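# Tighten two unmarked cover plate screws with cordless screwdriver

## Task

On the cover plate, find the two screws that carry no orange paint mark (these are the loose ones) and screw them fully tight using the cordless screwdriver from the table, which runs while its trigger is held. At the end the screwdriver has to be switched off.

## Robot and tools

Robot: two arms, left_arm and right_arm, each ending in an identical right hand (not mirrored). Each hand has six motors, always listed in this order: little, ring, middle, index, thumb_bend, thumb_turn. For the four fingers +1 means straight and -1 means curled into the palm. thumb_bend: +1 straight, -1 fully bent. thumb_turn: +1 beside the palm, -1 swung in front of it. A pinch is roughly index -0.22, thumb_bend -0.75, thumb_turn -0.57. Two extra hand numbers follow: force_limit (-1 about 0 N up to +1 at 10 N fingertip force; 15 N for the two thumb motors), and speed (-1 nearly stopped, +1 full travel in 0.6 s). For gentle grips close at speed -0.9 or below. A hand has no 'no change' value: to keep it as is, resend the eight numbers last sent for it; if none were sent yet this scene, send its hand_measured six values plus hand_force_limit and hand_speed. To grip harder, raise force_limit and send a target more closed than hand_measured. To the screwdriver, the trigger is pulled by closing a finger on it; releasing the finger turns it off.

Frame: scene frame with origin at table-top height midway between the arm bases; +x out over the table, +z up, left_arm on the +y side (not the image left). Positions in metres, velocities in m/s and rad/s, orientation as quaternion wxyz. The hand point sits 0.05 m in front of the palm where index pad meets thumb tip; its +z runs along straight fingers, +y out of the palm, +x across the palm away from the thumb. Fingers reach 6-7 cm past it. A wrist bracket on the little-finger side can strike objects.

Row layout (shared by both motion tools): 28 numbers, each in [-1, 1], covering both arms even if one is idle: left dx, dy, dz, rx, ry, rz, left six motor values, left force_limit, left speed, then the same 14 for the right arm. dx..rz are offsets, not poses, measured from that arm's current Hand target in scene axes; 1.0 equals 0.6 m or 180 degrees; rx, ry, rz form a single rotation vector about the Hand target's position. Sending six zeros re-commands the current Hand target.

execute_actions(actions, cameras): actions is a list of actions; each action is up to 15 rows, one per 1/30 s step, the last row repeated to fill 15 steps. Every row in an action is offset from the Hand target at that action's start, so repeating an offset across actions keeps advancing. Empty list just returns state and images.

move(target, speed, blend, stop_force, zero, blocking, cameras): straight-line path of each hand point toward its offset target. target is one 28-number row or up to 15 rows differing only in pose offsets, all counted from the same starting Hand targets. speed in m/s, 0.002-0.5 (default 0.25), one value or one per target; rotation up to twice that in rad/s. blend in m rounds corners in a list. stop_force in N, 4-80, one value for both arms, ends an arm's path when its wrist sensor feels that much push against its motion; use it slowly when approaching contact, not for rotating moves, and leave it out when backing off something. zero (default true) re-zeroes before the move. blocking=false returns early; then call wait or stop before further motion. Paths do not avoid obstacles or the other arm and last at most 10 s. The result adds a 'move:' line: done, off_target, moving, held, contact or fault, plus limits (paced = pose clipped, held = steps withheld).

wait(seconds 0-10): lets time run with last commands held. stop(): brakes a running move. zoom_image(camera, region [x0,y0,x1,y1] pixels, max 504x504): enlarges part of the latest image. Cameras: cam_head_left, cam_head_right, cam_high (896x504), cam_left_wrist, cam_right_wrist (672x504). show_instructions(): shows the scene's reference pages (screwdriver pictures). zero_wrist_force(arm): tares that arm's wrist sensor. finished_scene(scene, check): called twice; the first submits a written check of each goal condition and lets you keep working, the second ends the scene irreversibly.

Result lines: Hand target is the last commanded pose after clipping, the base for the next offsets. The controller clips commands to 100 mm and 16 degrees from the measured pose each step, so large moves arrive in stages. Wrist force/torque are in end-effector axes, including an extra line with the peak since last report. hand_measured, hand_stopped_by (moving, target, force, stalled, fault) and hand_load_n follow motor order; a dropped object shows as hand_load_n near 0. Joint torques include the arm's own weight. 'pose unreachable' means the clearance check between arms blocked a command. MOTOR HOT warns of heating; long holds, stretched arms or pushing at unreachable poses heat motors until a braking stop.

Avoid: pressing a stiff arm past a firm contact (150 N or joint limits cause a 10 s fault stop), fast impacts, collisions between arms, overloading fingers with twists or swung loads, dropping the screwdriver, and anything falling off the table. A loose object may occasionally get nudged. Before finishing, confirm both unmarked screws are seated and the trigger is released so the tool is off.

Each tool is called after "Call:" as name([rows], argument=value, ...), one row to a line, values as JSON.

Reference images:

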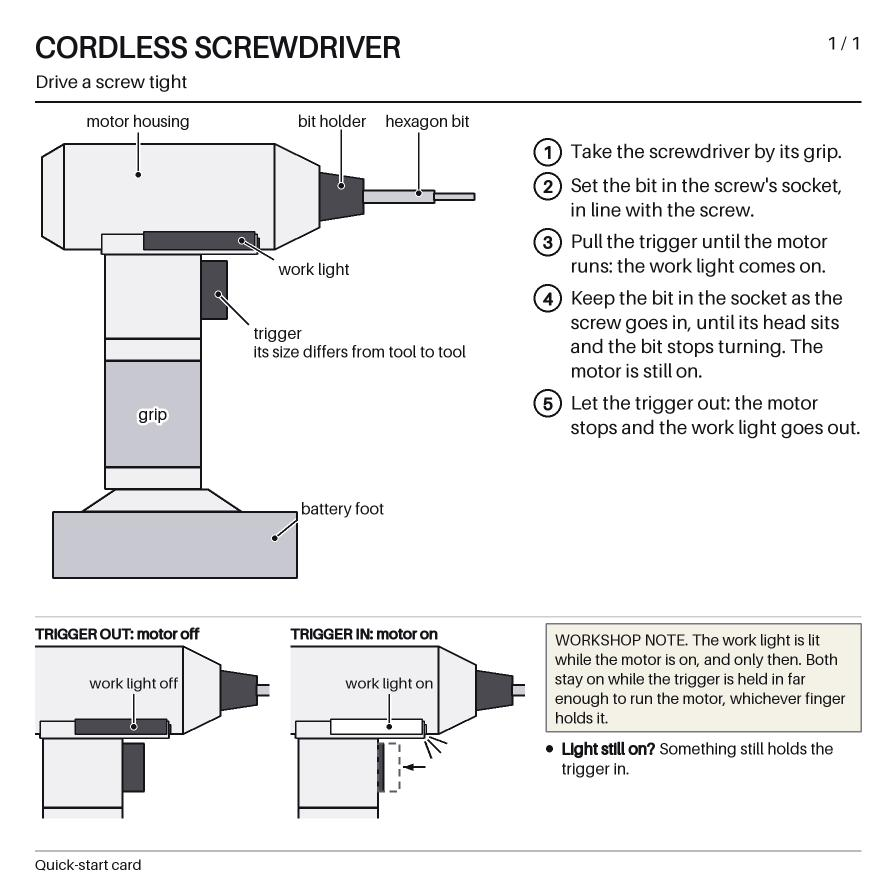

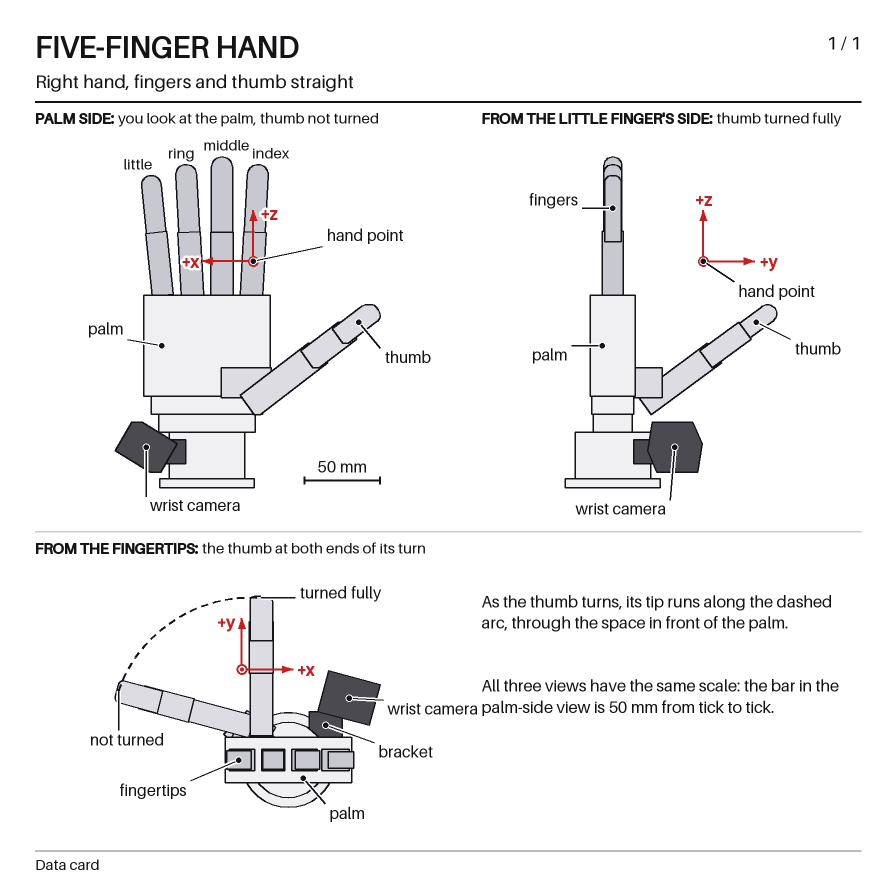

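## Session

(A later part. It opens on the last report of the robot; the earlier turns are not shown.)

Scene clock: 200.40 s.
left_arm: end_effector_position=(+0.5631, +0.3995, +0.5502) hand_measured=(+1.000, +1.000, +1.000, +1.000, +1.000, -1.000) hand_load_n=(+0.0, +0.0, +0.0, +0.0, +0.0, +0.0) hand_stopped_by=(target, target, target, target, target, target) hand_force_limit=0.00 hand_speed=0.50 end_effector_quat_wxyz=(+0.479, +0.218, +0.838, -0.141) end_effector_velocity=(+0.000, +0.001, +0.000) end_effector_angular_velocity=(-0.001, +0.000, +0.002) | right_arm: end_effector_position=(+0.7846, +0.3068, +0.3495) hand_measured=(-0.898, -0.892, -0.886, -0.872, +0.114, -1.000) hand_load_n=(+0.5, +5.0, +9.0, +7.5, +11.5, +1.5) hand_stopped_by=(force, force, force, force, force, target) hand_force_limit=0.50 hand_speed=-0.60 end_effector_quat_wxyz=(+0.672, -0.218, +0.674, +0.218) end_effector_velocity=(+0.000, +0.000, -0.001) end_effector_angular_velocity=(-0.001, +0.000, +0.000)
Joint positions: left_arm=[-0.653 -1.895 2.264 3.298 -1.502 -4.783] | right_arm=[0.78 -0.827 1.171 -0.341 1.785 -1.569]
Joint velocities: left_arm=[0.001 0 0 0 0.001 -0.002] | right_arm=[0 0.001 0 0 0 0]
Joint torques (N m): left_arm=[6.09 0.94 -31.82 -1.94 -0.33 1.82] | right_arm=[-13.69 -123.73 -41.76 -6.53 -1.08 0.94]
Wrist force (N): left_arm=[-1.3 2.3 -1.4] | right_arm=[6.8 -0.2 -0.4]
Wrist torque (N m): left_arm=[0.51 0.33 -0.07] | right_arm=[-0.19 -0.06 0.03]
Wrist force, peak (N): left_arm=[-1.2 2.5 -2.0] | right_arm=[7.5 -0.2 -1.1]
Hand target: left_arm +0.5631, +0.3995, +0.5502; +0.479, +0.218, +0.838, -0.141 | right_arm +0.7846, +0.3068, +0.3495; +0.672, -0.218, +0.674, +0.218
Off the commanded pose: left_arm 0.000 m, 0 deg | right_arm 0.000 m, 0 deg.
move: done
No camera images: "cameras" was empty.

Call:
wait(seconds=0)

Call:
zoom_image(camera="cam_left_wrist", region=[385, 180, 415, 203])

Call:
zoom_image(camera="cam_right_wrist", region=[340, 150, 420, 210])

Scene clock: 200.73 s.
left_arm: end_effector_position=(+0.5631, +0.3995, +0.5502) hand_measured=(+1.000, +1.000, +1.000, +1.000, +1.000, -1.000) hand_load_n=(+0.0, +0.0, +0.0, +0.0, +0.0, +0.0) hand_stopped_by=(target, target, target, target, target, target) hand_force_limit=0.00 hand_speed=0.50 end_effector_quat_wxyz=(+0.479, +0.218, +0.838, -0.141) end_effector_velocity=(+0.000, +0.000, +0.000) end_effector_angular_velocity=(+0.000, -0.001, -0.001) | right_arm: end_effector_position=(+0.7846, +0.3068, +0.3495) hand_measured=(-0.898, -0.892, -0.886, -0.872, +0.114, -1.000) hand_load_n=(+0.5, +5.0, +8.5, +7.0, +11.5, +1.5) hand_stopped_by=(force, force, force, force, force, target) hand_force_limit=0.50 hand_speed=-0.60 end_effector_quat_wxyz=(+0.672, -0.218, +0.674, +0.218) end_effector_velocity=(+0.000, +0.000, +0.002) end_effector_angular_velocity=(+0.002, -0.002, +0.000)
Joint positions: left_arm=[-0.653 -1.895 2.264 3.298 -1.502 -4.783] | right_arm=[0.78 -0.827 1.171 -0.341 1.785 -1.569]
Joint velocities: left_arm=[0 0 0 -0.001 0 0] | right_arm=[0 -0.001 0 -0.001 0 0]
Joint torques (N m): left_arm=[7.61 2.29 -34.22 -1.84 -0.01 2.54] | right_arm=[-13.92 -124.25 -43.67 -6.1 -0.33 1.01]
Wrist force (N): left_arm=[-1.3 2.2 -1.7] | right_arm=[7.2 -0.1 -0.5]
Wrist torque (N m): left_arm=[0.53 0.35 -0.07] | right_arm=[-0.16 -0.11 0.07]
Wrist force, peak (N): left_arm=[-1.7 2.4 -1.9] | right_arm=[7.2 -0.1 -0.5]
Hand target: left_arm +0.5631, +0.3995, +0.5502; +0.479, +0.218, +0.838, -0.141 | right_arm +0.7846, +0.3068, +0.3495; +0.672, -0.218, +0.674, +0.218
Off the commanded pose: left_arm 0.000 m, 0 deg | right_arm 0.000 m, 0 deg.

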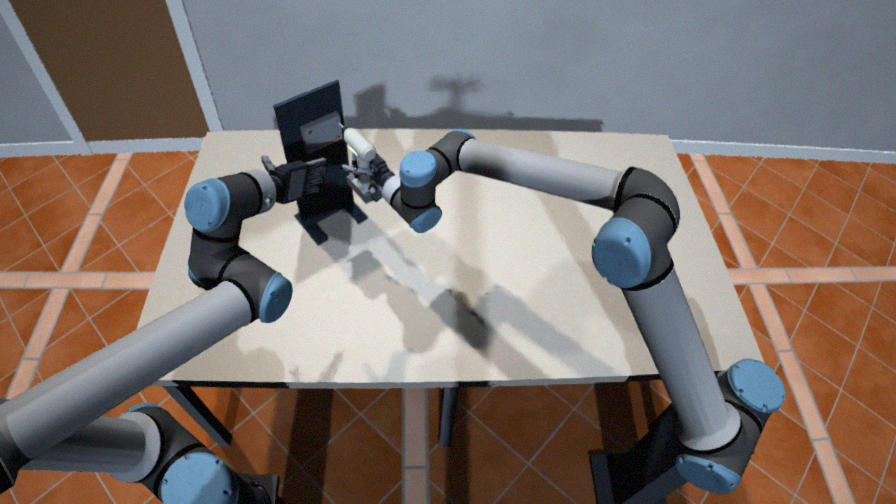

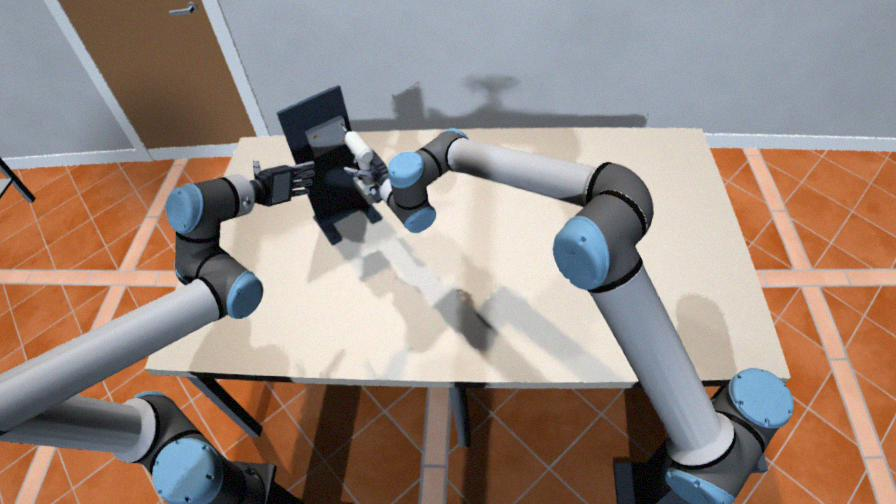

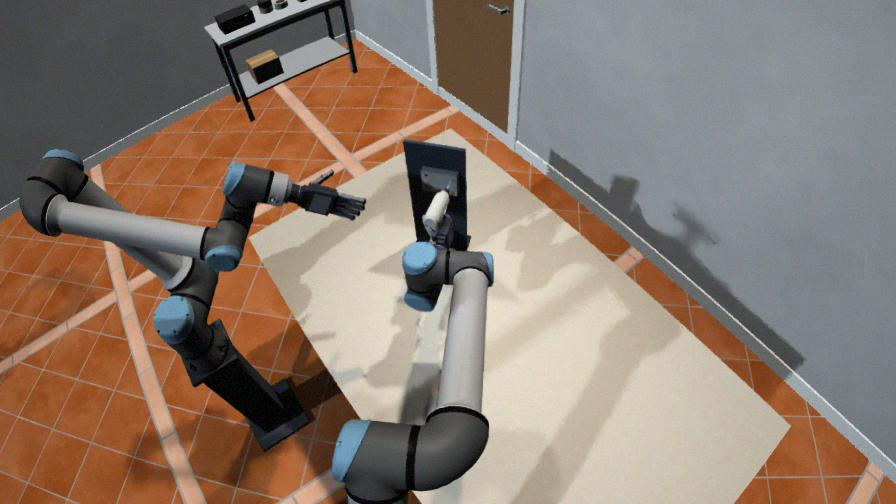

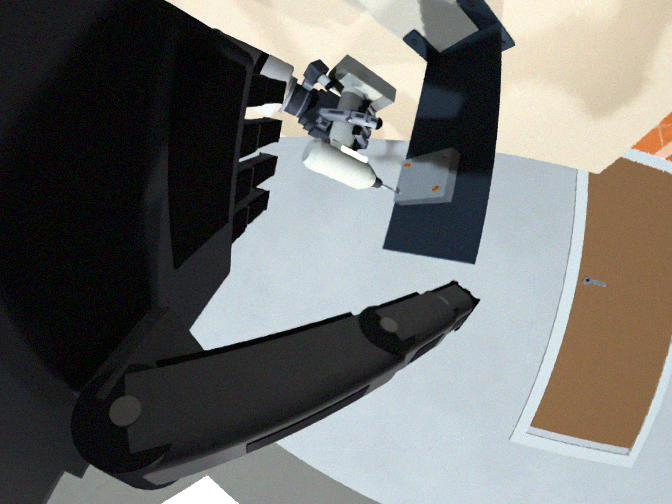

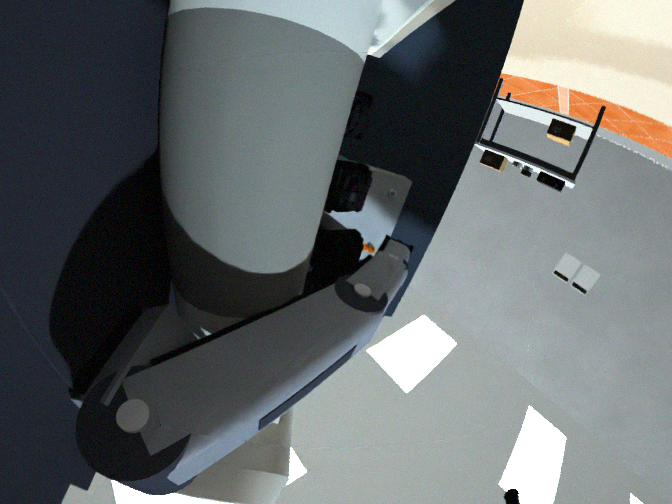

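Scaled by 16.800 from the camera's 672x504 image, which has a finer 960x720 frame.

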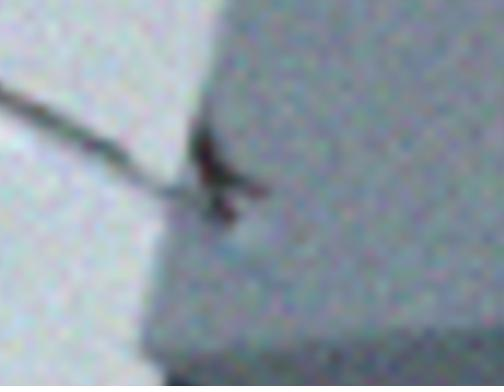

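Scaled by 6.300 from the camera's 672x504 image, which has a finer 960x720 frame.

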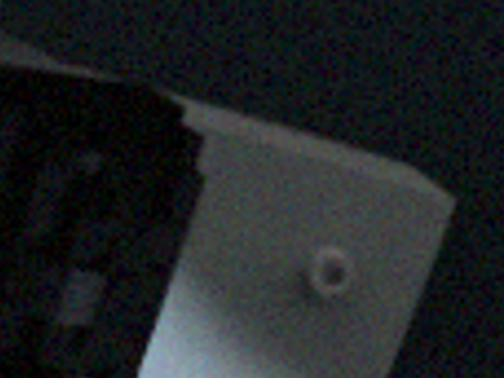

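Call:
move(target=[0,0,0,0,0,0,1,1,1,1,1,-1,0,0.5,-0.0324,-0.0235,0,0,0,0,-0.98,-0.98,-0.98,-0.9,-0.98,-1,0.5,-0.6], speed=0.05, cameras=["cam_left_wrist"])

Call:
zoom_image(camera="cam_left_wrist", region=[385, 180, 415, 203])

Call:
zoom_image(camera="cam_left_wrist", region=[370, 160, 430, 206])

Scene clock: 201.80 s.
left_arm: end_effector_position=(+0.5631, +0.3995, +0.5502) hand_measured=(+1.000, +1.000, +1.000, +1.000, +1.000, -1.000) hand_load_n=(+0.0, +0.0, +0.0, +0.0, +0.0, +0.0) hand_stopped_by=(target, target, target, target, target, target) hand_force_limit=0.00 hand_speed=0.50 end_effector_quat_wxyz=(+0.479, +0.218, +0.838, -0.141) end_effector_velocity=(+0.000, +0.000, +0.000) end_effector_angular_velocity=(+0.001, -0.001, -0.001) | right_arm: end_effector_position=(+0.7650, +0.2927, +0.3496) hand_measured=(-0.898, -0.892, -0.886, -0.872, +0.114, -1.000) hand_load_n=(+0.5, +5.0, +9.0, +7.5, +11.5, +1.5) hand_stopped_by=(force, force, force, force, force, target) hand_force_limit=0.50 hand_speed=-0.60 end_effector_quat_wxyz=(+0.672, -0.218, +0.674, +0.218) end_effector_velocity=(+0.001, +0.001, -0.001) end_effector_angular_velocity=(-0.002, +0.001, +0.000)
Joint positions: left_arm=[-0.653 -1.895 2.264 3.298 -1.502 -4.783] | right_arm=[0.786 -0.864 1.236 -0.37 1.79 -1.569]
Joint velocities: left_arm=[0 0 0 -0.001 0 0.002] | right_arm=[0 0.003 -0.004 0.003 0 0]
Joint torques (N m): left_arm=[4.69 -0.37 -34.97 -1.95 -0.33 2.59] | right_arm=[-1.93 -99.05 -51.62 -0.86 -0.15 1.21]
Wrist force (N): left_arm=[-1.3 2.3 -1.4] | right_arm=[7.3 -0.3 -0.5]
Wrist torque (N m): left_arm=[0.53 0.34 -0.06] | right_arm=[-0.19 -0.13 0.07]
Wrist force, peak (N): left_arm=[-1.3 2.5 -1.9] | right_arm=[7.3 -0.3 -0.5]
Hand target: left_arm +0.5631, +0.3995, +0.5502; +0.479, +0.218, +0.838, -0.141 | right_arm +0.7651, +0.2927, +0.3495; +0.672, -0.218, +0.674, +0.218
Off the commanded pose: left_arm 0.000 m, 0 deg | right_arm 0.000 m, 0 deg.
move: done
Images, in order (width x height): cam_left_wrist 672x504.

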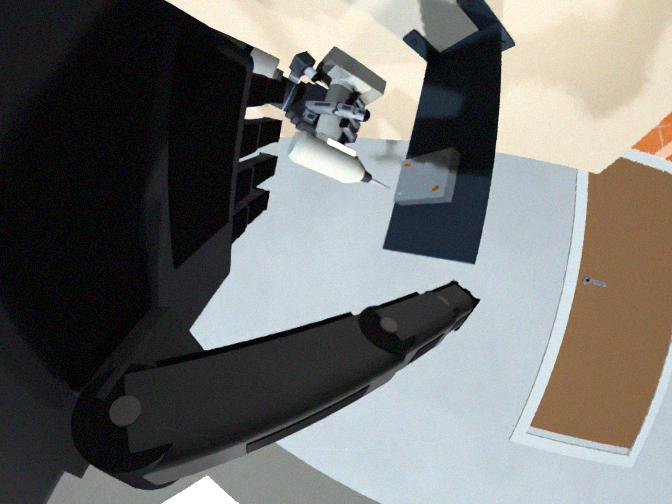

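Scaled by 16.800 from the camera's 672x504 image, which has a finer 960x720 frame.

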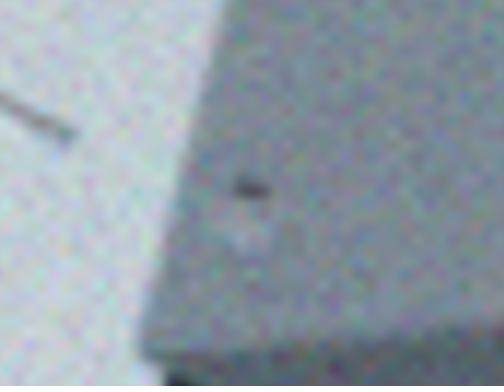

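Scaled by 8.400 from the camera's 672x504 image, which has a finer 960x720 frame.

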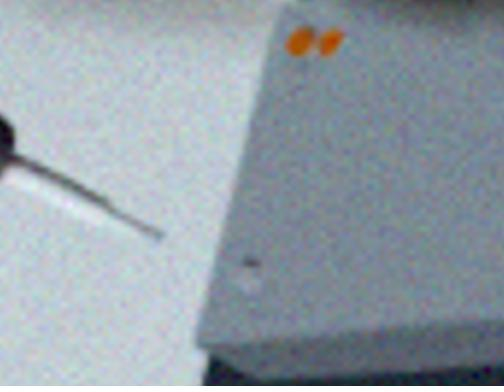

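Call:
move(target=[0,0,0,0,0,0,1,1,1,1,1,-1,0,0.5,0.02688,0.02261,0,0,0,0,-0.98,-0.98,-0.98,-0.9,-0.98,-1,0.5,-0.6], speed=0.05, cameras=["cam_left_wrist"])

Call:
zoom_image(camera="cam_left_wrist", region=[385, 180, 415, 203])

Call:
zoom_image(camera="cam_left_wrist", region=[390, 184, 410, 199])

Scene clock: 203.13 s.
left_arm: end_effector_position=(+0.5631, +0.3995, +0.5502) hand_measured=(+1.000, +1.000, +1.000, +1.000, +1.000, -1.000) hand_load_n=(+0.0, +0.0, +0.0, +0.0, +0.0, -0.5) hand_stopped_by=(target, target, target, target, target, target) hand_force_limit=0.00 hand_speed=0.50 end_effector_quat_wxyz=(+0.479, +0.218, +0.838, -0.141) end_effector_velocity=(+0.000, +0.000, +0.000) end_effector_angular_velocity=(+0.000, +0.000, +0.000) | right_arm: end_effector_position=(+0.7813, +0.3063, +0.3494) hand_measured=(-0.898, -0.892, -0.886, -0.872, +0.114, -1.000) hand_load_n=(+0.5, +4.5, +9.0, +7.0, +11.5, +2.0) hand_stopped_by=(force, force, force, force, force, target) hand_force_limit=0.50 hand_speed=-0.60 end_effector_quat_wxyz=(+0.672, -0.218, +0.674, +0.218) end_effector_velocity=(-0.001, -0.001, +0.001) end_effector_angular_velocity=(+0.000, -0.001, +0.000)
Joint positions: left_arm=[-0.653 -1.895 2.264 3.298 -1.502 -4.783] | right_arm=[0.782 -0.831 1.178 -0.344 1.787 -1.569]
Joint velocities: left_arm=[0 0 0 0 0 0] | right_arm=[0 -0.003 0.004 -0.002 0 0]
Joint torques (N m): left_arm=[6.66 -0.29 -34.43 -1.86 -0.61 2.12] | right_arm=[-2.59 -122.43 -43.16 -7.17 0.58 -0.62]
Wrist force (N): left_arm=[-1.3 2.2 -1.8] | right_arm=[6.8 -0.4 -0.7]
Wrist torque (N m): left_arm=[0.53 0.35 -0.07] | right_arm=[-0.19 -0.06 0.03]
Wrist force, peak (N): left_arm=[-1.7 2.6 -1.7] | right_arm=[7.4 -0.3 -0.5]
Hand target: left_arm +0.5631, +0.3995, +0.5502; +0.479, +0.218, +0.838, -0.141 | right_arm +0.7813, +0.3063, +0.3495; +0.672, -0.218, +0.674, +0.218
Off the commanded pose: left_arm 0.000 m, 0 deg | right_arm 0.000 m, 0 deg.
move: done
Images, in order (width x height): cam_left_wrist 672x504.

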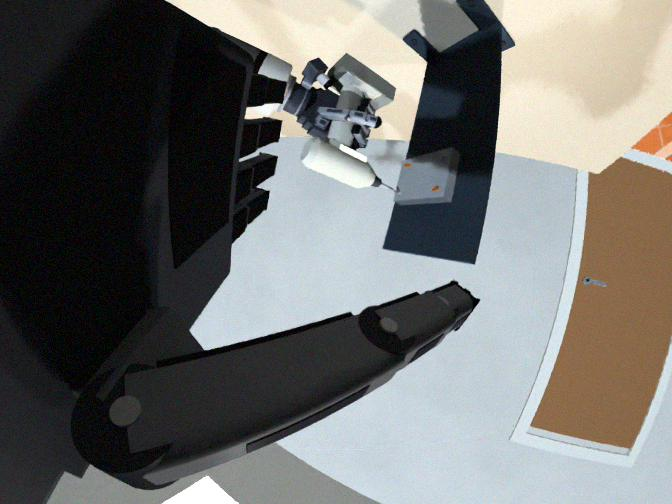

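Scaled by 16.800 from the camera's 672x504 image, which has a finer 960x720 frame.

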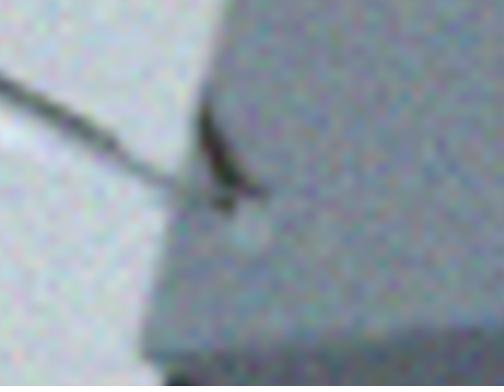

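Scaled by 25.200 from the camera's 672x504 image, which has a finer 960x720 frame.

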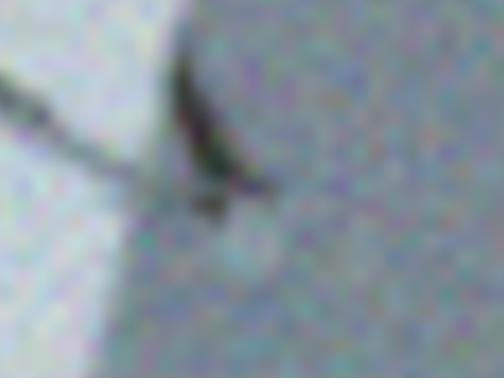

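Call:
move(target=[0,0,0,0,0,0,1,1,1,1,1,-1,0,0.5,0,0,0.00167,0,0,0,-0.98,-0.98,-0.98,-0.9,-0.98,-1,0.5,-0.6], speed=0.02, cameras=[])

Call:
move(target=[0,0,0,0,0,0,1,1,1,1,1,-1,0,0.5,0.0094,0.0069,0,0,0,0,-0.98,-0.98,-0.98,-0.9,-0.98,-1,0.5,-0.6], speed=0.007, stop_force=10, cameras=["cam_left_wrist"])

Call:
zoom_image(camera="cam_left_wrist", region=[385, 180, 415, 203])

Scene clock: 204.07 s.
left_arm: end_effector_position=(+0.5631, +0.3995, +0.5502) hand_measured=(+1.000, +1.000, +1.000, +1.000, +1.000, -1.000) hand_load_n=(+0.0, +0.0, +0.0, +0.0, +0.0, +0.0) hand_stopped_by=(target, target, target, target, target, target) hand_force_limit=0.00 hand_speed=0.50 end_effector_quat_wxyz=(+0.479, +0.218, +0.838, -0.141) end_effector_velocity=(+0.000, +0.000, +0.000) end_effector_angular_velocity=(+0.001, +0.000, +0.000) | right_arm: end_effector_position=(+0.7813, +0.3063, +0.3505) hand_measured=(-0.898, -0.892, -0.886, -0.872, +0.114, -1.000) hand_load_n=(+0.5, +5.0, +9.0, +7.5, +11.0, +1.5) hand_stopped_by=(force, force, force, force, force, target) hand_force_limit=0.50 hand_speed=-0.60 end_effector_quat_wxyz=(+0.672, -0.218, +0.674, +0.218) end_effector_velocity=(+0.000, +0.000, +0.001) end_effector_angular_velocity=(+0.000, -0.001, +0.000)
Joint positions: left_arm=[-0.653 -1.895 2.264 3.298 -1.502 -4.783] | right_arm=[0.782 -0.832 1.177 -0.343 1.787 -1.569]
Joint velocities: left_arm=[0 0 0 0 0.001 0.001] | right_arm=[0 -0.001 0 0 0 -0.001]
Joint torques (N m): left_arm=[9.38 1.31 -34.34 -1.97 -0.59 1.92] | right_arm=[15.01 -121.76 -51.88 -2 1.44 -0.87]
Wrist force (N): left_arm=[-1.4 2.1 -1.8] | right_arm=[7.3 -0.4 -0.6]
Wrist torque (N m): left_arm=[0.50 0.37 -0.08] | right_arm=[-0.19 -0.12 0.06]
Wrist force, peak (N): left_arm=[-1.3 2.6 -2.2] | right_arm=[7.4 -0.3 -0.5]
Hand target: left_arm +0.5631, +0.3995, +0.5502; +0.479, +0.218, +0.838, -0.141 | right_arm +0.7813, +0.3063, +0.3505; +0.672, -0.218, +0.674, +0.218
Off the commanded pose: left_arm 0.000 m, 0 deg | right_arm 0.000 m, 0 deg.
move: done
No camera images: "cameras" was empty.

Scene clock: 205.63 s.
left_arm: end_effector_position=(+0.5631, +0.3995, +0.5502) hand_measured=(+1.000, +1.000, +1.000, +1.000, +1.000, -1.000) hand_load_n=(+0.0, +0.0, +0.0, +0.0, +0.0, +0.0) hand_stopped_by=(target, target, target, target, target, target) hand_force_limit=0.00 hand_speed=0.50 end_effector_quat_wxyz=(+0.479, +0.218, +0.838, -0.141) end_effector_velocity=(+0.000, +0.000, +0.000) end_effector_angular_velocity=(+0.000, +0.000, -0.001) | right_arm: end_effector_position=(+0.7840, +0.3084, +0.3505) hand_measured=(-0.898, -0.892, -0.886, -0.872, +0.114, -1.000) hand_load_n=(+1.0, +5.5, +8.5, +6.5, +12.0, +1.0) hand_stopped_by=(force, force, force, force, force, target) hand_force_limit=0.50 hand_speed=-0.60 end_effector_quat_wxyz=(+0.672, -0.218, +0.674, +0.218) end_effector_velocity=(+0.000, +0.000, +0.000) end_effector_angular_velocity=(-0.001, +0.001, -0.001)
Joint positions: left_arm=[-0.653 -1.895 2.264 3.298 -1.502 -4.783] | right_arm=[0.781 -0.826 1.167 -0.339 1.786 -1.569]
Joint velocities: left_arm=[-0.001 0 0 0 0 0] | right_arm=[0 0 0 0.001 0.001 0]
Joint torques (N m): left_arm=[6.5 -0.4 -35.57 -2.38 -0.34 2.28] | right_arm=[12.38 -123.22 -43.27 -6.54 0.93 -0.97]
Wrist force (N): left_arm=[-1.2 2.5 -1.6] | right_arm=[7.2 -0.7 -4.5]
Wrist torque (N m): left_arm=[0.56 0.32 -0.05] | right_arm=[0.04 -0.23 0.08]
Wrist force, peak (N): left_arm=[-1.6 2.5 -2.1] | right_arm=[7.3 -1.7 -12.3]
Hand target: left_arm +0.5631, +0.3995, +0.5502; +0.479, +0.218, +0.838, -0.141 | right_arm +0.7840, +0.3084, +0.3505; +0.672, -0.218, +0.674, +0.218
Off the commanded pose: left_arm 0.000 m, 0 deg | right_arm 0.004 m, 0 deg.
move: contact (right_arm)
Images, in order (width x height): cam_left_wrist 672x504.

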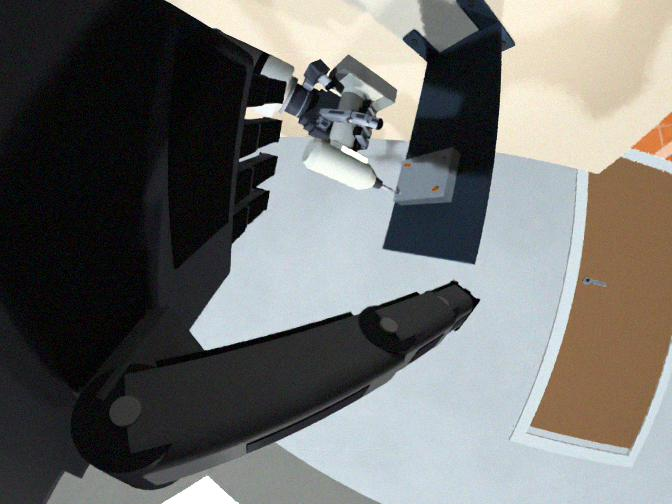

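Scaled by 16.800 from the camera's 672x504 image, which has a finer 960x720 frame.

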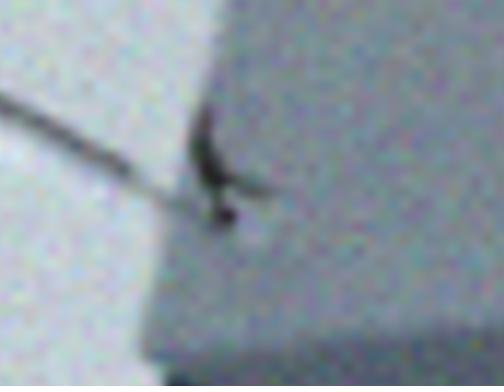

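Call:
move(target=[0,0,0,0,0,0,1,1,1,1,1,-1,0,0.5,-0.00098,0.00135,0,0,0,0,-0.98,-0.98,-0.98,-0.9,-0.98,-1,0.5,-0.6], speed=0.004, cameras=[])

Call:
move(target=[0,0,0,0,0,0,1,1,1,1,1,-1,0,0.5,0.0027,0.00196,0,0,0,0,-0.98,-0.98,-0.98,-0.9,-0.98,-1,0.5,-0.6], speed=0.004, stop_force=8, cameras=[])

Scene clock: 206.73 s.
left_arm: end_effector_position=(+0.5631, +0.3995, +0.5502) hand_measured=(+1.000, +1.000, +1.000, +1.000, +1.000, -1.000) hand_load_n=(+0.0, +0.0, +0.0, +0.0, +0.0, -0.5) hand_stopped_by=(target, target, target, target, target, target) hand_force_limit=0.00 hand_speed=0.50 end_effector_quat_wxyz=(+0.479, +0.218, +0.838, -0.141) end_effector_velocity=(+0.000, +0.000, +0.000) end_effector_angular_velocity=(-0.001, +0.000, +0.000) | right_arm: end_effector_position=(+0.7834, +0.3092, +0.3505) hand_measured=(-0.898, -0.892, -0.886, -0.872, +0.114, -1.000) hand_load_n=(+1.0, +5.0, +9.0, +7.0, +11.5, +1.0) hand_stopped_by=(force, force, force, force, force, target) hand_force_limit=0.50 hand_speed=-0.60 end_effector_quat_wxyz=(+0.672, -0.218, +0.674, +0.218) end_effector_velocity=(+0.000, +0.000, -0.001) end_effector_angular_velocity=(-0.001, +0.001, +0.000)
Joint positions: left_arm=[-0.653 -1.895 2.264 3.298 -1.502 -4.783] | right_arm=[0.783 -0.826 1.166 -0.338 1.787 -1.569]
Joint velocities: left_arm=[0 -0.001 0 0 0 0] | right_arm=[0 0.001 0 0 -0.001 0]
Joint torques (N m): left_arm=[11.2 -0.72 -35.3 -2.13 -0.67 2.09] | right_arm=[10.26 -104.62 -51.45 -1.67 1.89 -0.73]
Wrist force (N): left_arm=[-1.4 2.2 -1.8] | right_arm=[6.3 -0.4 -3.8]
Wrist torque (N m): left_arm=[0.53 0.36 -0.07] | right_arm=[0.00 -0.27 0.04]
Wrist force, peak (N): left_arm=[-1.6 2.7 -1.5] | right_arm=[7.6 -1.0 -4.5]
Hand target: left_arm +0.5631, +0.3995, +0.5502; +0.479, +0.218, +0.838, -0.141 | right_arm +0.7834, +0.3092, +0.3505; +0.672, -0.218, +0.674, +0.218
Off the commanded pose: left_arm 0.000 m, 0 deg | right_arm 0.000 m, 0 deg.
move: done
No camera images: "cameras" was empty.

Scene clock: 208.13 s.
left_arm: end_effector_position=(+0.5631, +0.3995, +0.5502) hand_measured=(+1.000, +1.000, +1.000, +1.000, +1.000, -1.000) hand_load_n=(+0.0, +0.0, +0.0, +0.0, -0.5, +0.0) hand_stopped_by=(target, target, target, target, target, target) hand_force_limit=0.00 hand_speed=0.50 end_effector_quat_wxyz=(+0.479, +0.218, +0.838, -0.141) end_effector_velocity=(+0.000, +0.000, +0.000) end_effector_angular_velocity=(+0.001, -0.001, -0.001) | right_arm: end_effector_position=(+0.7850, +0.3104, +0.3505) hand_measured=(-0.898, -0.892, -0.886, -0.872, +0.114, -1.000) hand_load_n=(+1.0, +6.0, +9.0, +7.0, +11.0, +1.0) hand_stopped_by=(force, force, force, force, force, target) hand_force_limit=0.50 hand_speed=-0.60 end_effector_quat_wxyz=(+0.672, -0.218, +0.674, +0.218) end_effector_velocity=(+0.000, +0.000, +0.001) end_effector_angular_velocity=(+0.000, +0.000, +0.000)
Joint positions: left_arm=[-0.653 -1.895 2.264 3.298 -1.502 -4.783] | right_arm=[0.782 -0.822 1.161 -0.336 1.787 -1.569]
Joint velocities: left_arm=[0 0 0 0 0 0.001] | right_arm=[0 -0.001 0 0.001 0 0]
Joint torques (N m): left_arm=[7.53 -1.93 -37.15 -2.47 -0.6 2.38] | right_arm=[-15.63 -118.82 -40.27 -5.32 0.63 -0.78]
Wrist force (N): left_arm=[-1.4 2.3 -1.9] | right_arm=[4.8 1.0 -0.3]
Wrist torque (N m): left_arm=[0.55 0.37 -0.07] | right_arm=[-0.35 -0.27 -0.11]
Wrist force, peak (N): left_arm=[-1.5 2.5 -2.1] | right_arm=[6.0 -0.4 -4.4]
Hand target: left_arm +0.5631, +0.3995, +0.5502; +0.479, +0.218, +0.838, -0.141 | right_arm +0.7850, +0.3104, +0.3505; +0.672, -0.218, +0.674, +0.218
Off the commanded pose: left_arm 0.000 m, 0 deg | right_arm 0.000 m, 0 deg.
move: done
No camera images: "cameras" was empty.

Call:
wait(seconds=1, cameras=["cam_left_wrist"])

Call:
zoom_image(camera="cam_left_wrist", region=[385, 180, 415, 203])

Scene clock: 209.27 s.
left_arm: end_effector_position=(+0.5631, +0.3995, +0.5502) hand_measured=(+1.000, +1.000, +1.000, +1.000, +1.000, -1.000) hand_load_n=(-0.5, +0.0, +0.0, +0.0, +0.0, +0.0) hand_stopped_by=(target, target, target, target, target, target) hand_force_limit=0.00 hand_speed=0.50 end_effector_quat_wxyz=(+0.479, +0.218, +0.838, -0.141) end_effector_velocity=(+0.000, +0.000, +0.000) end_effector_angular_velocity=(+0.001, +0.000, -0.001) | right_arm: end_effector_position=(+0.7850, +0.3104, +0.3505) hand_measured=(-0.898, -0.892, -0.886, -0.872, +0.114, -1.000) hand_load_n=(+1.0, +5.5, +9.0, +7.5, +10.5, +1.0) hand_stopped_by=(force, force, force, force, force, target) hand_force_limit=0.50 hand_speed=-0.60 end_effector_quat_wxyz=(+0.672, -0.218, +0.674, +0.218) end_effector_velocity=(+0.000, +0.000, -0.001) end_effector_angular_velocity=(+0.000, +0.000, +0.000)
Joint positions: left_arm=[-0.653 -1.895 2.264 3.298 -1.502 -4.783] | right_arm=[0.782 -0.822 1.161 -0.336 1.787 -1.569]
Joint velocities: left_arm=[0 0 0 0 0 0.001] | right_arm=[0 0.001 0 -0.001 0 0]
Joint torques (N m): left_arm=[8.42 -1.84 -35.44 -2.59 -0.79 2.52] | right_arm=[-14.67 -117.23 -42.62 -5.07 1.36 -0.83]
Wrist force (N): left_arm=[-1.2 1.8 -1.8] | right_arm=[4.4 1.6 -1.1]
Wrist torque (N m): left_arm=[0.48 0.34 -0.07] | right_arm=[-0.32 -0.30 -0.14]
Wrist force, peak (N): left_arm=[-1.5 2.5 -2.1] | right_arm=[5.3 1.2 -0.6]
Hand target: left_arm +0.5631, +0.3995, +0.5502; +0.479, +0.218, +0.838, -0.141 | right_arm +0.7850, +0.3104, +0.3505; +0.672, -0.218, +0.674, +0.218
Off the commanded pose: left_arm 0.000 m, 0 deg | right_arm 0.000 m, 0 deg.
wait: 1.00 s; at rest by 0.03 s
Images, in order (width x height): cam_left_wrist 672x504.

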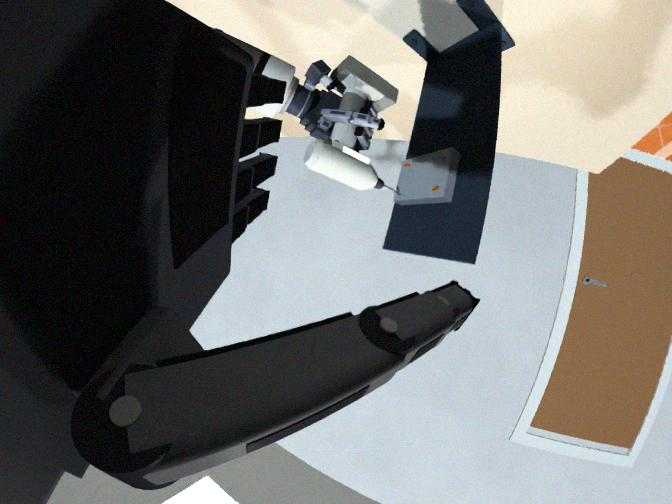

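Scaled by 16.800 from the camera's 672x504 image, which has a finer 960x720 frame.

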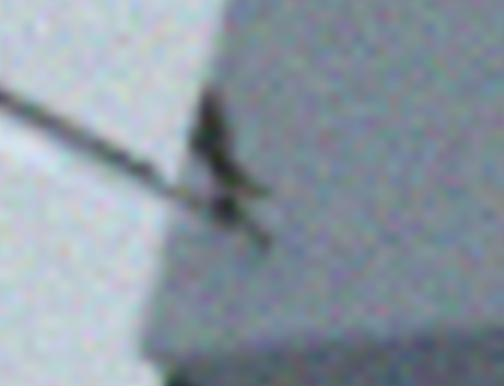

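Call:
move([
  [0,0,0,0,0,0,1,1,1,1,1,-1,0,0.5,-0.0054,-0.0039,0,0,0,0,-0.98,-0.98,-0.98,-0.9,-0.98,-1,0.5,-0.6],
  [0,0,0,0,0,0,1,1,1,1,1,-1,0,0.5,-0.00285,-0.0074,-0.0067,0,0,0,-0.98,-0.98,-0.98,-0.9,-0.98,-1,0.5,-0.6],
], speed=0.02, cameras=[])

Call:
move(target=[0,0,0,0,0,0,1,1,1,1,1,-1,0,0.5,0.0068,0.0049,0,0,0,0,-0.98,-0.98,-0.98,-0.9,-0.98,-1,0.5,-0.6], speed=0.006, stop_force=8, cameras=["cam_left_wrist"])

Call:
zoom_image(camera="cam_left_wrist", region=[385, 180, 415, 203])

Scene clock: 210.47 s.
left_arm: end_effector_position=(+0.5631, +0.3995, +0.5502) hand_measured=(+1.000, +1.000, +1.000, +1.000, +1.000, -1.000) hand_load_n=(+0.5, +0.0, +0.0, +0.0, +0.0, +0.0) hand_stopped_by=(target, target, target, target, target, target) hand_force_limit=0.00 hand_speed=0.50 end_effector_quat_wxyz=(+0.479, +0.218, +0.838, -0.141) end_effector_velocity=(+0.000, -0.001, +0.000) end_effector_angular_velocity=(-0.001, +0.000, -0.001) | right_arm: end_effector_position=(+0.7833, +0.3059, +0.3464) hand_measured=(-0.898, -0.892, -0.886, -0.872, +0.114, -1.000) hand_load_n=(+0.5, +5.0, +9.5, +8.0, +11.0, +1.5) hand_stopped_by=(force, force, force, force, force, target) hand_force_limit=0.50 hand_speed=-0.60 end_effector_quat_wxyz=(+0.672, -0.218, +0.674, +0.218) end_effector_velocity=(+0.000, +0.000, +0.001) end_effector_angular_velocity=(+0.001, -0.001, +0.000)
Joint positions: left_arm=[-0.653 -1.895 2.264 3.298 -1.502 -4.783] | right_arm=[0.78 -0.828 1.178 -0.348 1.785 -1.569]
Joint velocities: left_arm=[-0.001 0 0 0 -0.001 0] | right_arm=[0 -0.001 -0.001 0.001 0 0]
Joint torques (N m): left_arm=[3.99 -0.63 -38.35 -2.15 -0.9 1.95] | right_arm=[-4.92 -106.81 -51.22 -2.82 -0.14 -0.52]
Wrist force (N): left_arm=[-1.8 2.4 -1.6] | right_arm=[7.2 -0.3 -1.0]
Wrist torque (N m): left_arm=[0.54 0.41 -0.09] | right_arm=[-0.17 -0.10 0.06]
Wrist force, peak (N): left_arm=[-1.5 2.7 -2.1] | right_arm=[7.8 -0.7 -0.7]
Hand target: left_arm +0.5631, +0.3995, +0.5502; +0.479, +0.218, +0.838, -0.141 | right_arm +0.7833, +0.3059, +0.3465; +0.672, -0.218, +0.674, +0.218
Off the commanded pose: left_arm 0.000 m, 0 deg | right_arm 0.000 m, 0 deg.
move: done
No camera images: "cameras" was empty.

Scene clock: 211.73 s.
left_arm: end_effector_position=(+0.5631, +0.3995, +0.5502) hand_measured=(+1.000, +1.000, +1.000, +1.000, +1.000, -1.000) hand_load_n=(+0.0, +0.0, +0.0, +0.0, +0.0, -0.5) hand_stopped_by=(target, target, target, target, target, target) hand_force_limit=0.00 hand_speed=0.50 end_effector_quat_wxyz=(+0.479, +0.218, +0.838, -0.141) end_effector_velocity=(+0.000, +0.000, +0.000) end_effector_angular_velocity=(-0.001, +0.000, +0.000) | right_arm: end_effector_position=(+0.7847, +0.3069, +0.3465) hand_measured=(-0.898, -0.892, -0.886, -0.872, +0.114, -1.000) hand_load_n=(+1.0, +5.0, +9.5, +7.5, +11.0, +1.5) hand_stopped_by=(force, force, force, force, force, target) hand_force_limit=0.50 hand_speed=-0.60 end_effector_quat_wxyz=(+0.672, -0.218, +0.674, +0.218) end_effector_velocity=(+0.000, +0.000, +0.001) end_effector_angular_velocity=(+0.000, +0.000, +0.000)
Joint positions: left_arm=[-0.653 -1.895 2.264 3.298 -1.502 -4.783] | right_arm=[0.78 -0.825 1.173 -0.345 1.785 -1.569]
Joint velocities: left_arm=[-0.001 0 0 0 0 -0.001] | right_arm=[0 0 0 0 0 0]
Joint torques (N m): left_arm=[8 -0.89 -39.34 -1.96 -0.33 2.4] | right_arm=[1.16 -124.19 -43.32 -6.54 1.56 -0.45]
Wrist force (N): left_arm=[-1.5 2.1 -1.5] | right_arm=[7.6 -0.5 -4.4]
Wrist torque (N m): left_arm=[0.49 0.37 -0.08] | right_arm=[-0.05 -0.18 0.07]
Wrist force, peak (N): left_arm=[-1.5 2.5 -2.1] | right_arm=[9.2 -0.1 -12.4]
Hand target: left_arm +0.5631, +0.3995, +0.5502; +0.479, +0.218, +0.838, -0.141 | right_arm +0.7846, +0.3069, +0.3465; +0.672, -0.218, +0.674, +0.218
Off the commanded pose: left_arm 0.000 m, 0 deg | right_arm 0.003 m, 0 deg.
move: contact (right_arm)
Images, in order (width x height): cam_left_wrist 672x504.

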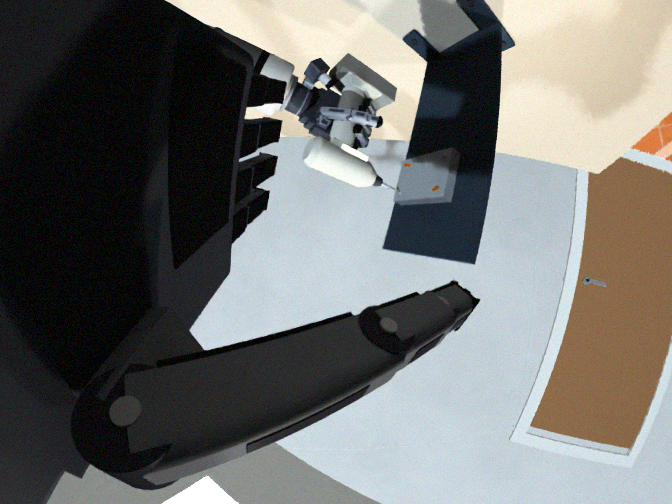

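Scaled by 16.800 from the camera's 672x504 image, which has a finer 960x720 frame.

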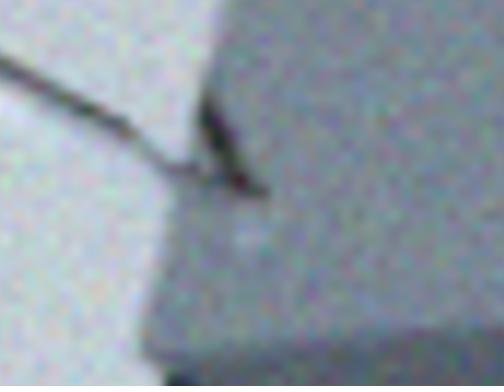

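Call:
move([
  [0,0,0,0,0,0,1,1,1,1,1,-1,0,0.5,-0.00675,-0.0049,0,0,0,0,-0.98,-0.98,-0.98,-0.9,-0.98,-1,0.5,-0.6],
  [0,0,0,0,0,0,1,1,1,1,1,-1,0,0.5,-0.0099,-0.0006,0.00883,0,0,0,-0.98,-0.98,-0.98,-0.9,-0.98,-1,0.5,-0.6],
], speed=0.02, cameras=["cam_left_wrist"])

Call:
zoom_image(camera="cam_left_wrist", region=[385, 180, 415, 203])

Call:
move(target=[0,0,0,0,0,0,1,1,1,1,1,-1,0,0.5,0.0108,0.0078,0,0,0,0,-0.98,-0.98,-0.98,-0.9,-0.98,-1,0.5,-0.6], speed=0.006, stop_force=8, cameras=["cam_left_wrist"])

Call:
zoom_image(camera="cam_left_wrist", region=[385, 180, 415, 203])

Scene clock: 213.57 s.
left_arm: end_effector_position=(+0.5631, +0.3995, +0.5502) hand_measured=(+1.000, +1.000, +1.000, +1.000, +1.000, -1.000) hand_load_n=(+0.0, +0.0, +0.0, +0.0, +0.0, +0.0) hand_stopped_by=(target, target, target, target, target, target) hand_force_limit=0.00 hand_speed=0.50 end_effector_quat_wxyz=(+0.479, +0.218, +0.838, -0.141) end_effector_velocity=(+0.000, +0.000, +0.000) end_effector_angular_velocity=(+0.001, +0.000, +0.000) | right_arm: end_effector_position=(+0.7786, +0.3066, +0.3519) hand_measured=(-0.898, -0.892, -0.886, -0.872, +0.114, -1.000) hand_load_n=(+0.5, +5.0, +9.0, +7.5, +11.5, +1.0) hand_stopped_by=(force, force, force, force, force, target) hand_force_limit=0.50 hand_speed=-0.60 end_effector_quat_wxyz=(+0.672, -0.218, +0.674, +0.218) end_effector_velocity=(+0.000, +0.000, -0.001) end_effector_angular_velocity=(+0.000, +0.000, +0.000)
Joint positions: left_arm=[-0.653 -1.895 2.264 3.298 -1.502 -4.783] | right_arm=[0.784 -0.834 1.179 -0.342 1.789 -1.569]
Joint velocities: left_arm=[0 0 0 0 0 0.001] | right_arm=[0 0.001 0.001 -0.001 0 0]
Joint torques (N m): left_arm=[6.74 -1.59 -38.79 -3 -0.57 2.21] | right_arm=[-2.12 -114.55 -41.26 -6.06 0.38 -0.57]
Wrist force (N): left_arm=[-1.2 2.2 -2.0] | right_arm=[6.7 -0.3 -0.5]
Wrist torque (N m): left_arm=[0.54 0.35 -0.06] | right_arm=[-0.19 -0.04 0.02]
Wrist force, peak (N): left_arm=[-1.4 2.5 -2.1] | right_arm=[8.0 -0.5 -4.7]
Hand target: left_arm +0.5631, +0.3995, +0.5502; +0.479, +0.218, +0.838, -0.141 | right_arm +0.7787, +0.3065, +0.3518; +0.672, -0.218, +0.674, +0.218
Off the commanded pose: left_arm 0.000 m, 0 deg | right_arm 0.000 m, 0 deg.
move: done
Images, in order (width x height): cam_left_wrist 672x504.

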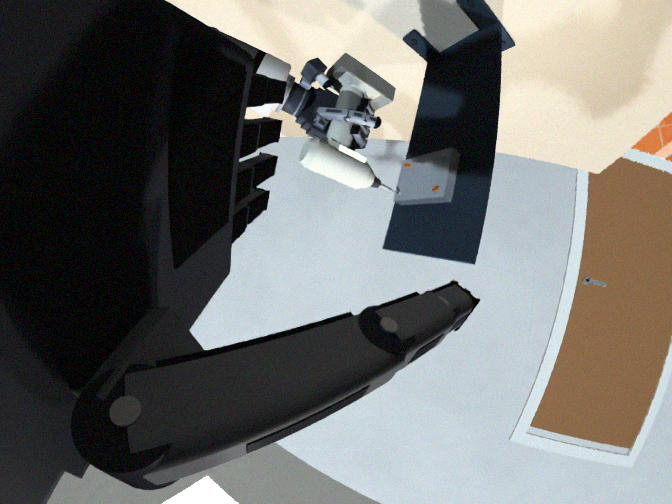

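Scaled by 16.800 from the camera's 672x504 image, which has a finer 960x720 frame.

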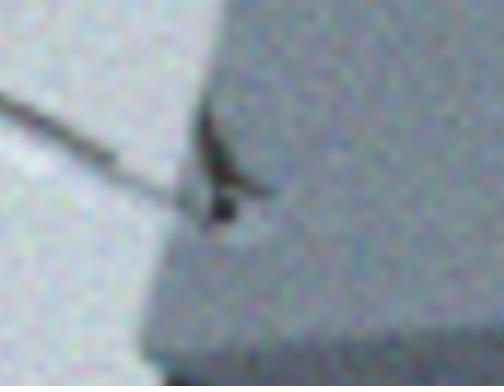

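Scene clock: 215.77 s.
left_arm: end_effector_position=(+0.5631, +0.3995, +0.5502) hand_measured=(+1.000, +1.000, +1.000, +1.000, +1.000, -1.000) hand_load_n=(+0.0, +0.0, +0.0, +0.0, +0.0, -0.5) hand_stopped_by=(target, target, target, target, target, target) hand_force_limit=0.00 hand_speed=0.50 end_effector_quat_wxyz=(+0.479, +0.218, +0.838, -0.141) end_effector_velocity=(+0.000, +0.000, +0.000) end_effector_angular_velocity=(+0.000, +0.001, -0.001) | right_arm: end_effector_position=(+0.7852, +0.3112, +0.3517) hand_measured=(-0.898, -0.892, -0.886, -0.872, +0.114, -1.000) hand_load_n=(+0.5, +5.0, +9.5, +7.5, +11.0, +1.5) hand_stopped_by=(force, force, force, force, force, target) hand_force_limit=0.50 hand_speed=-0.60 end_effector_quat_wxyz=(+0.672, -0.218, +0.674, +0.218) end_effector_velocity=(+0.000, +0.000, +0.000) end_effector_angular_velocity=(+0.001, -0.001, +0.000)
Joint positions: left_arm=[-0.653 -1.895 2.264 3.298 -1.502 -4.783] | right_arm=[0.783 -0.822 1.157 -0.333 1.787 -1.569]
Joint velocities: left_arm=[-0.001 0 0 0 0 0] | right_arm=[0 0 0 -0.001 0 0]
Joint torques (N m): left_arm=[7.76 -2.48 -38.24 -3.1 -0.22 1.82] | right_arm=[-8.47 -124.5 -42.09 -6.48 -0.25 -0.64]
Wrist force (N): left_arm=[-1.1 2.2 -1.8] | right_arm=[7.3 -0.3 -0.8]
Wrist torque (N m): left_arm=[0.52 0.33 -0.05] | right_arm=[-0.17 -0.12 0.06]
Wrist force, peak (N): left_arm=[-1.7 2.5 -2.0] | right_arm=[7.5 -0.5 -0.7]
Hand target: left_arm +0.5631, +0.3995, +0.5502; +0.479, +0.218, +0.838, -0.141 | right_arm +0.7852, +0.3112, +0.3518; +0.672, -0.218, +0.674, +0.218
Off the commanded pose: left_arm 0.000 m, 0 deg | right_arm 0.000 m, 0 deg.
move: done
Images, in order (width x height): cam_left_wrist 672x504.

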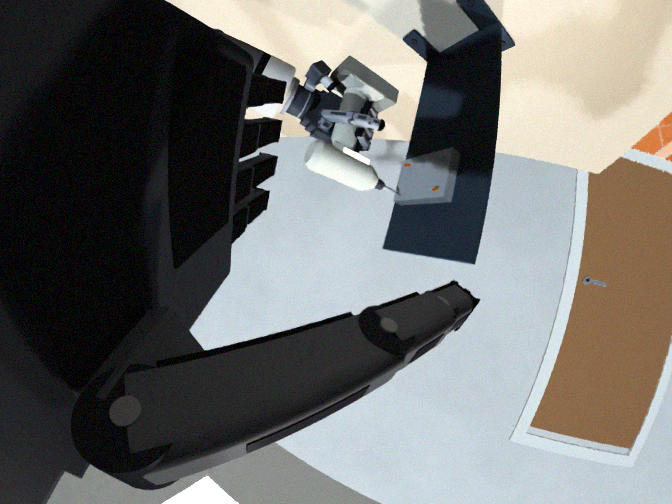

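Scaled by 16.800 from the camera's 672x504 image, which has a finer 960x720 frame.

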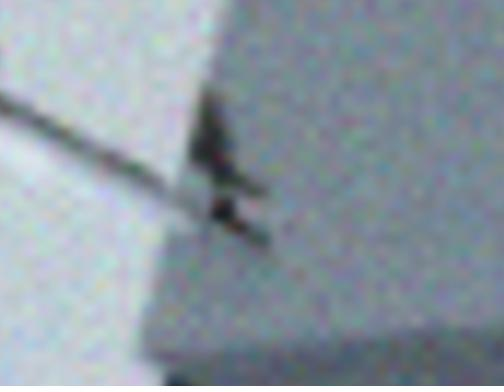

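Call:
move([
  [0,0,0,0,0,0,1,1,1,1,1,-1,0,0.5,-0.00675,-0.0049,0,0,0,0,-0.98,-0.98,-0.98,-0.9,-0.98,-1,0.5,-0.6],
  [0,0,0,0,0,0,1,1,1,1,1,-1,0,0.5,-0.0051,-0.0072,-0.0095,0,0,0,-0.98,-0.98,-0.98,-0.9,-0.98,-1,0.5,-0.6],
], speed=0.02, cameras=[])

Call:
move(target=[0,0,0,0,0,0,1,1,1,1,1,-1,0,0.5,0.0074,0.0054,0,0,0,0,-0.98,-0.98,-0.98,-0.9,-0.98,-1,0.5,-0.6], speed=0.006, stop_force=8, cameras=["cam_left_wrist"])

Call:
zoom_image(camera="cam_left_wrist", region=[385, 180, 415, 203])

Scene clock: 217.77 s.
left_arm: end_effector_position=(+0.5631, +0.3995, +0.5502) hand_measured=(+1.000, +1.000, +1.000, +1.000, +1.000, -1.000) hand_load_n=(+0.0, +0.0, +0.0, +0.0, +0.0, +0.0) hand_stopped_by=(target, target, target, target, target, target) hand_force_limit=0.00 hand_speed=0.50 end_effector_quat_wxyz=(+0.479, +0.218, +0.838, -0.141) end_effector_velocity=(+0.000, -0.001, +0.000) end_effector_angular_velocity=(+0.000, +0.000, -0.001) | right_arm: end_effector_position=(+0.7821, +0.3069, +0.3459) hand_measured=(-0.898, -0.892, -0.886, -0.872, +0.114, -1.000) hand_load_n=(+0.5, +5.0, +9.0, +7.5, +11.5, +1.5) hand_stopped_by=(force, force, force, force, force, target) hand_force_limit=0.50 hand_speed=-0.60 end_effector_quat_wxyz=(+0.672, -0.218, +0.674, +0.218) end_effector_velocity=(+0.000, +0.000, +0.001) end_effector_angular_velocity=(-0.001, +0.000, +0.000)
Joint positions: left_arm=[-0.653 -1.895 2.264 3.298 -1.502 -4.783] | right_arm=[0.782 -0.827 1.178 -0.348 1.786 -1.569]
Joint velocities: left_arm=[-0.001 0 0 0 0 0] | right_arm=[0 -0.001 -0.001 0.002 0 0]
Joint torques (N m): left_arm=[8.59 -3.01 -38 -2.7 -0.79 2.29] | right_arm=[-12.41 -113.66 -52.67 -2.04 -0.64 -0.19]
Wrist force (N): left_arm=[-1.2 1.6 -2.0] | right_arm=[7.2 -0.1 -0.8]
Wrist torque (N m): left_arm=[0.45 0.35 -0.08] | right_arm=[-0.15 -0.12 0.07]
Wrist force, peak (N): left_arm=[-1.6 2.5 -1.9] | right_arm=[7.6 -0.3 -1.0]
Hand target: left_arm +0.5631, +0.3995, +0.5502; +0.479, +0.218, +0.838, -0.141 | right_arm +0.7821, +0.3069, +0.3461; +0.672, -0.218, +0.674, +0.218
Off the commanded pose: left_arm 0.000 m, 0 deg | right_arm 0.000 m, 0 deg.
move: done
No camera images: "cameras" was empty.

Scene clock: 219.13 s.
left_arm: end_effector_position=(+0.5631, +0.3995, +0.5502) hand_measured=(+1.000, +1.000, +1.000, +1.000, +1.000, -1.000) hand_load_n=(+0.0, +0.0, +0.0, +0.0, +0.0, +0.0) hand_stopped_by=(target, target, target, target, target, target) hand_force_limit=0.00 hand_speed=0.50 end_effector_quat_wxyz=(+0.479, +0.218, +0.838, -0.141) end_effector_velocity=(+0.000, +0.000, +0.000) end_effector_angular_velocity=(+0.000, -0.001, +0.000) | right_arm: end_effector_position=(+0.7838, +0.3082, +0.3461) hand_measured=(-0.898, -0.892, -0.886, -0.872, +0.114, -1.000) hand_load_n=(+1.0, +5.0, +9.0, +7.0, +11.5, +1.0) hand_stopped_by=(force, force, force, force, force, target) hand_force_limit=0.50 hand_speed=-0.60 end_effector_quat_wxyz=(+0.672, -0.218, +0.674, +0.218) end_effector_velocity=(+0.000, +0.000, +0.000) end_effector_angular_velocity=(+0.000, +0.000, +0.000)
Joint positions: left_arm=[-0.653 -1.895 2.264 3.298 -1.502 -4.783] | right_arm=[0.781 -0.824 1.172 -0.345 1.786 -1.569]
Joint velocities: left_arm=[0 0 0 0 0.001 0] | right_arm=[0 0 0 0 0 0]
Joint torques (N m): left_arm=[6.45 -1.83 -39.88 -3.04 -0.48 2.53] | right_arm=[-4.62 -123.84 -42.76 -6.25 2.63 -0.33]
Wrist force (N): left_arm=[-1.4 2.4 -1.6] | right_arm=[6.8 0.1 -2.9]
Wrist torque (N m): left_arm=[0.55 0.36 -0.07] | right_arm=[-0.18 -0.15 0.00]
Wrist force, peak (N): left_arm=[-1.4 2.8 -2.2] | right_arm=[8.0 1.8 -9.7]
Hand target: left_arm +0.5631, +0.3995, +0.5502; +0.479, +0.218, +0.838, -0.141 | right_arm +0.7838, +0.3082, +0.3461; +0.672, -0.218, +0.674, +0.218
Off the commanded pose: left_arm 0.000 m, 0 deg | right_arm 0.003 m, 0 deg.
move: contact (right_arm)
Images, in order (width x height): cam_left_wrist 672x504.

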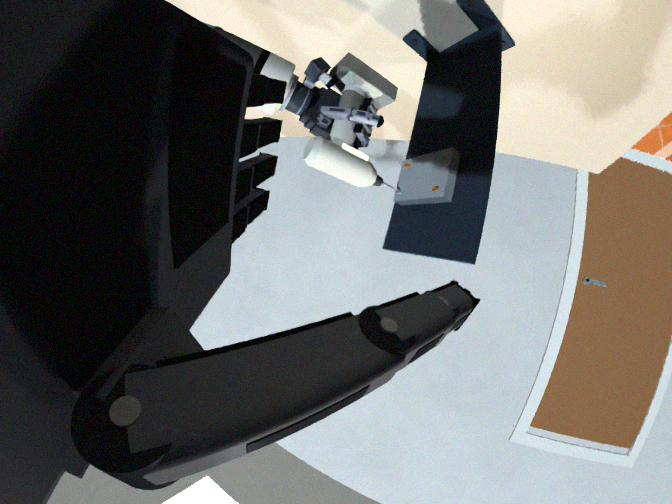

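Scaled by 16.800 from the camera's 672x504 image, which has a finer 960x720 frame.

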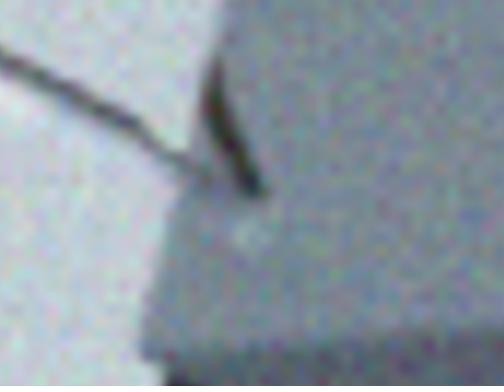

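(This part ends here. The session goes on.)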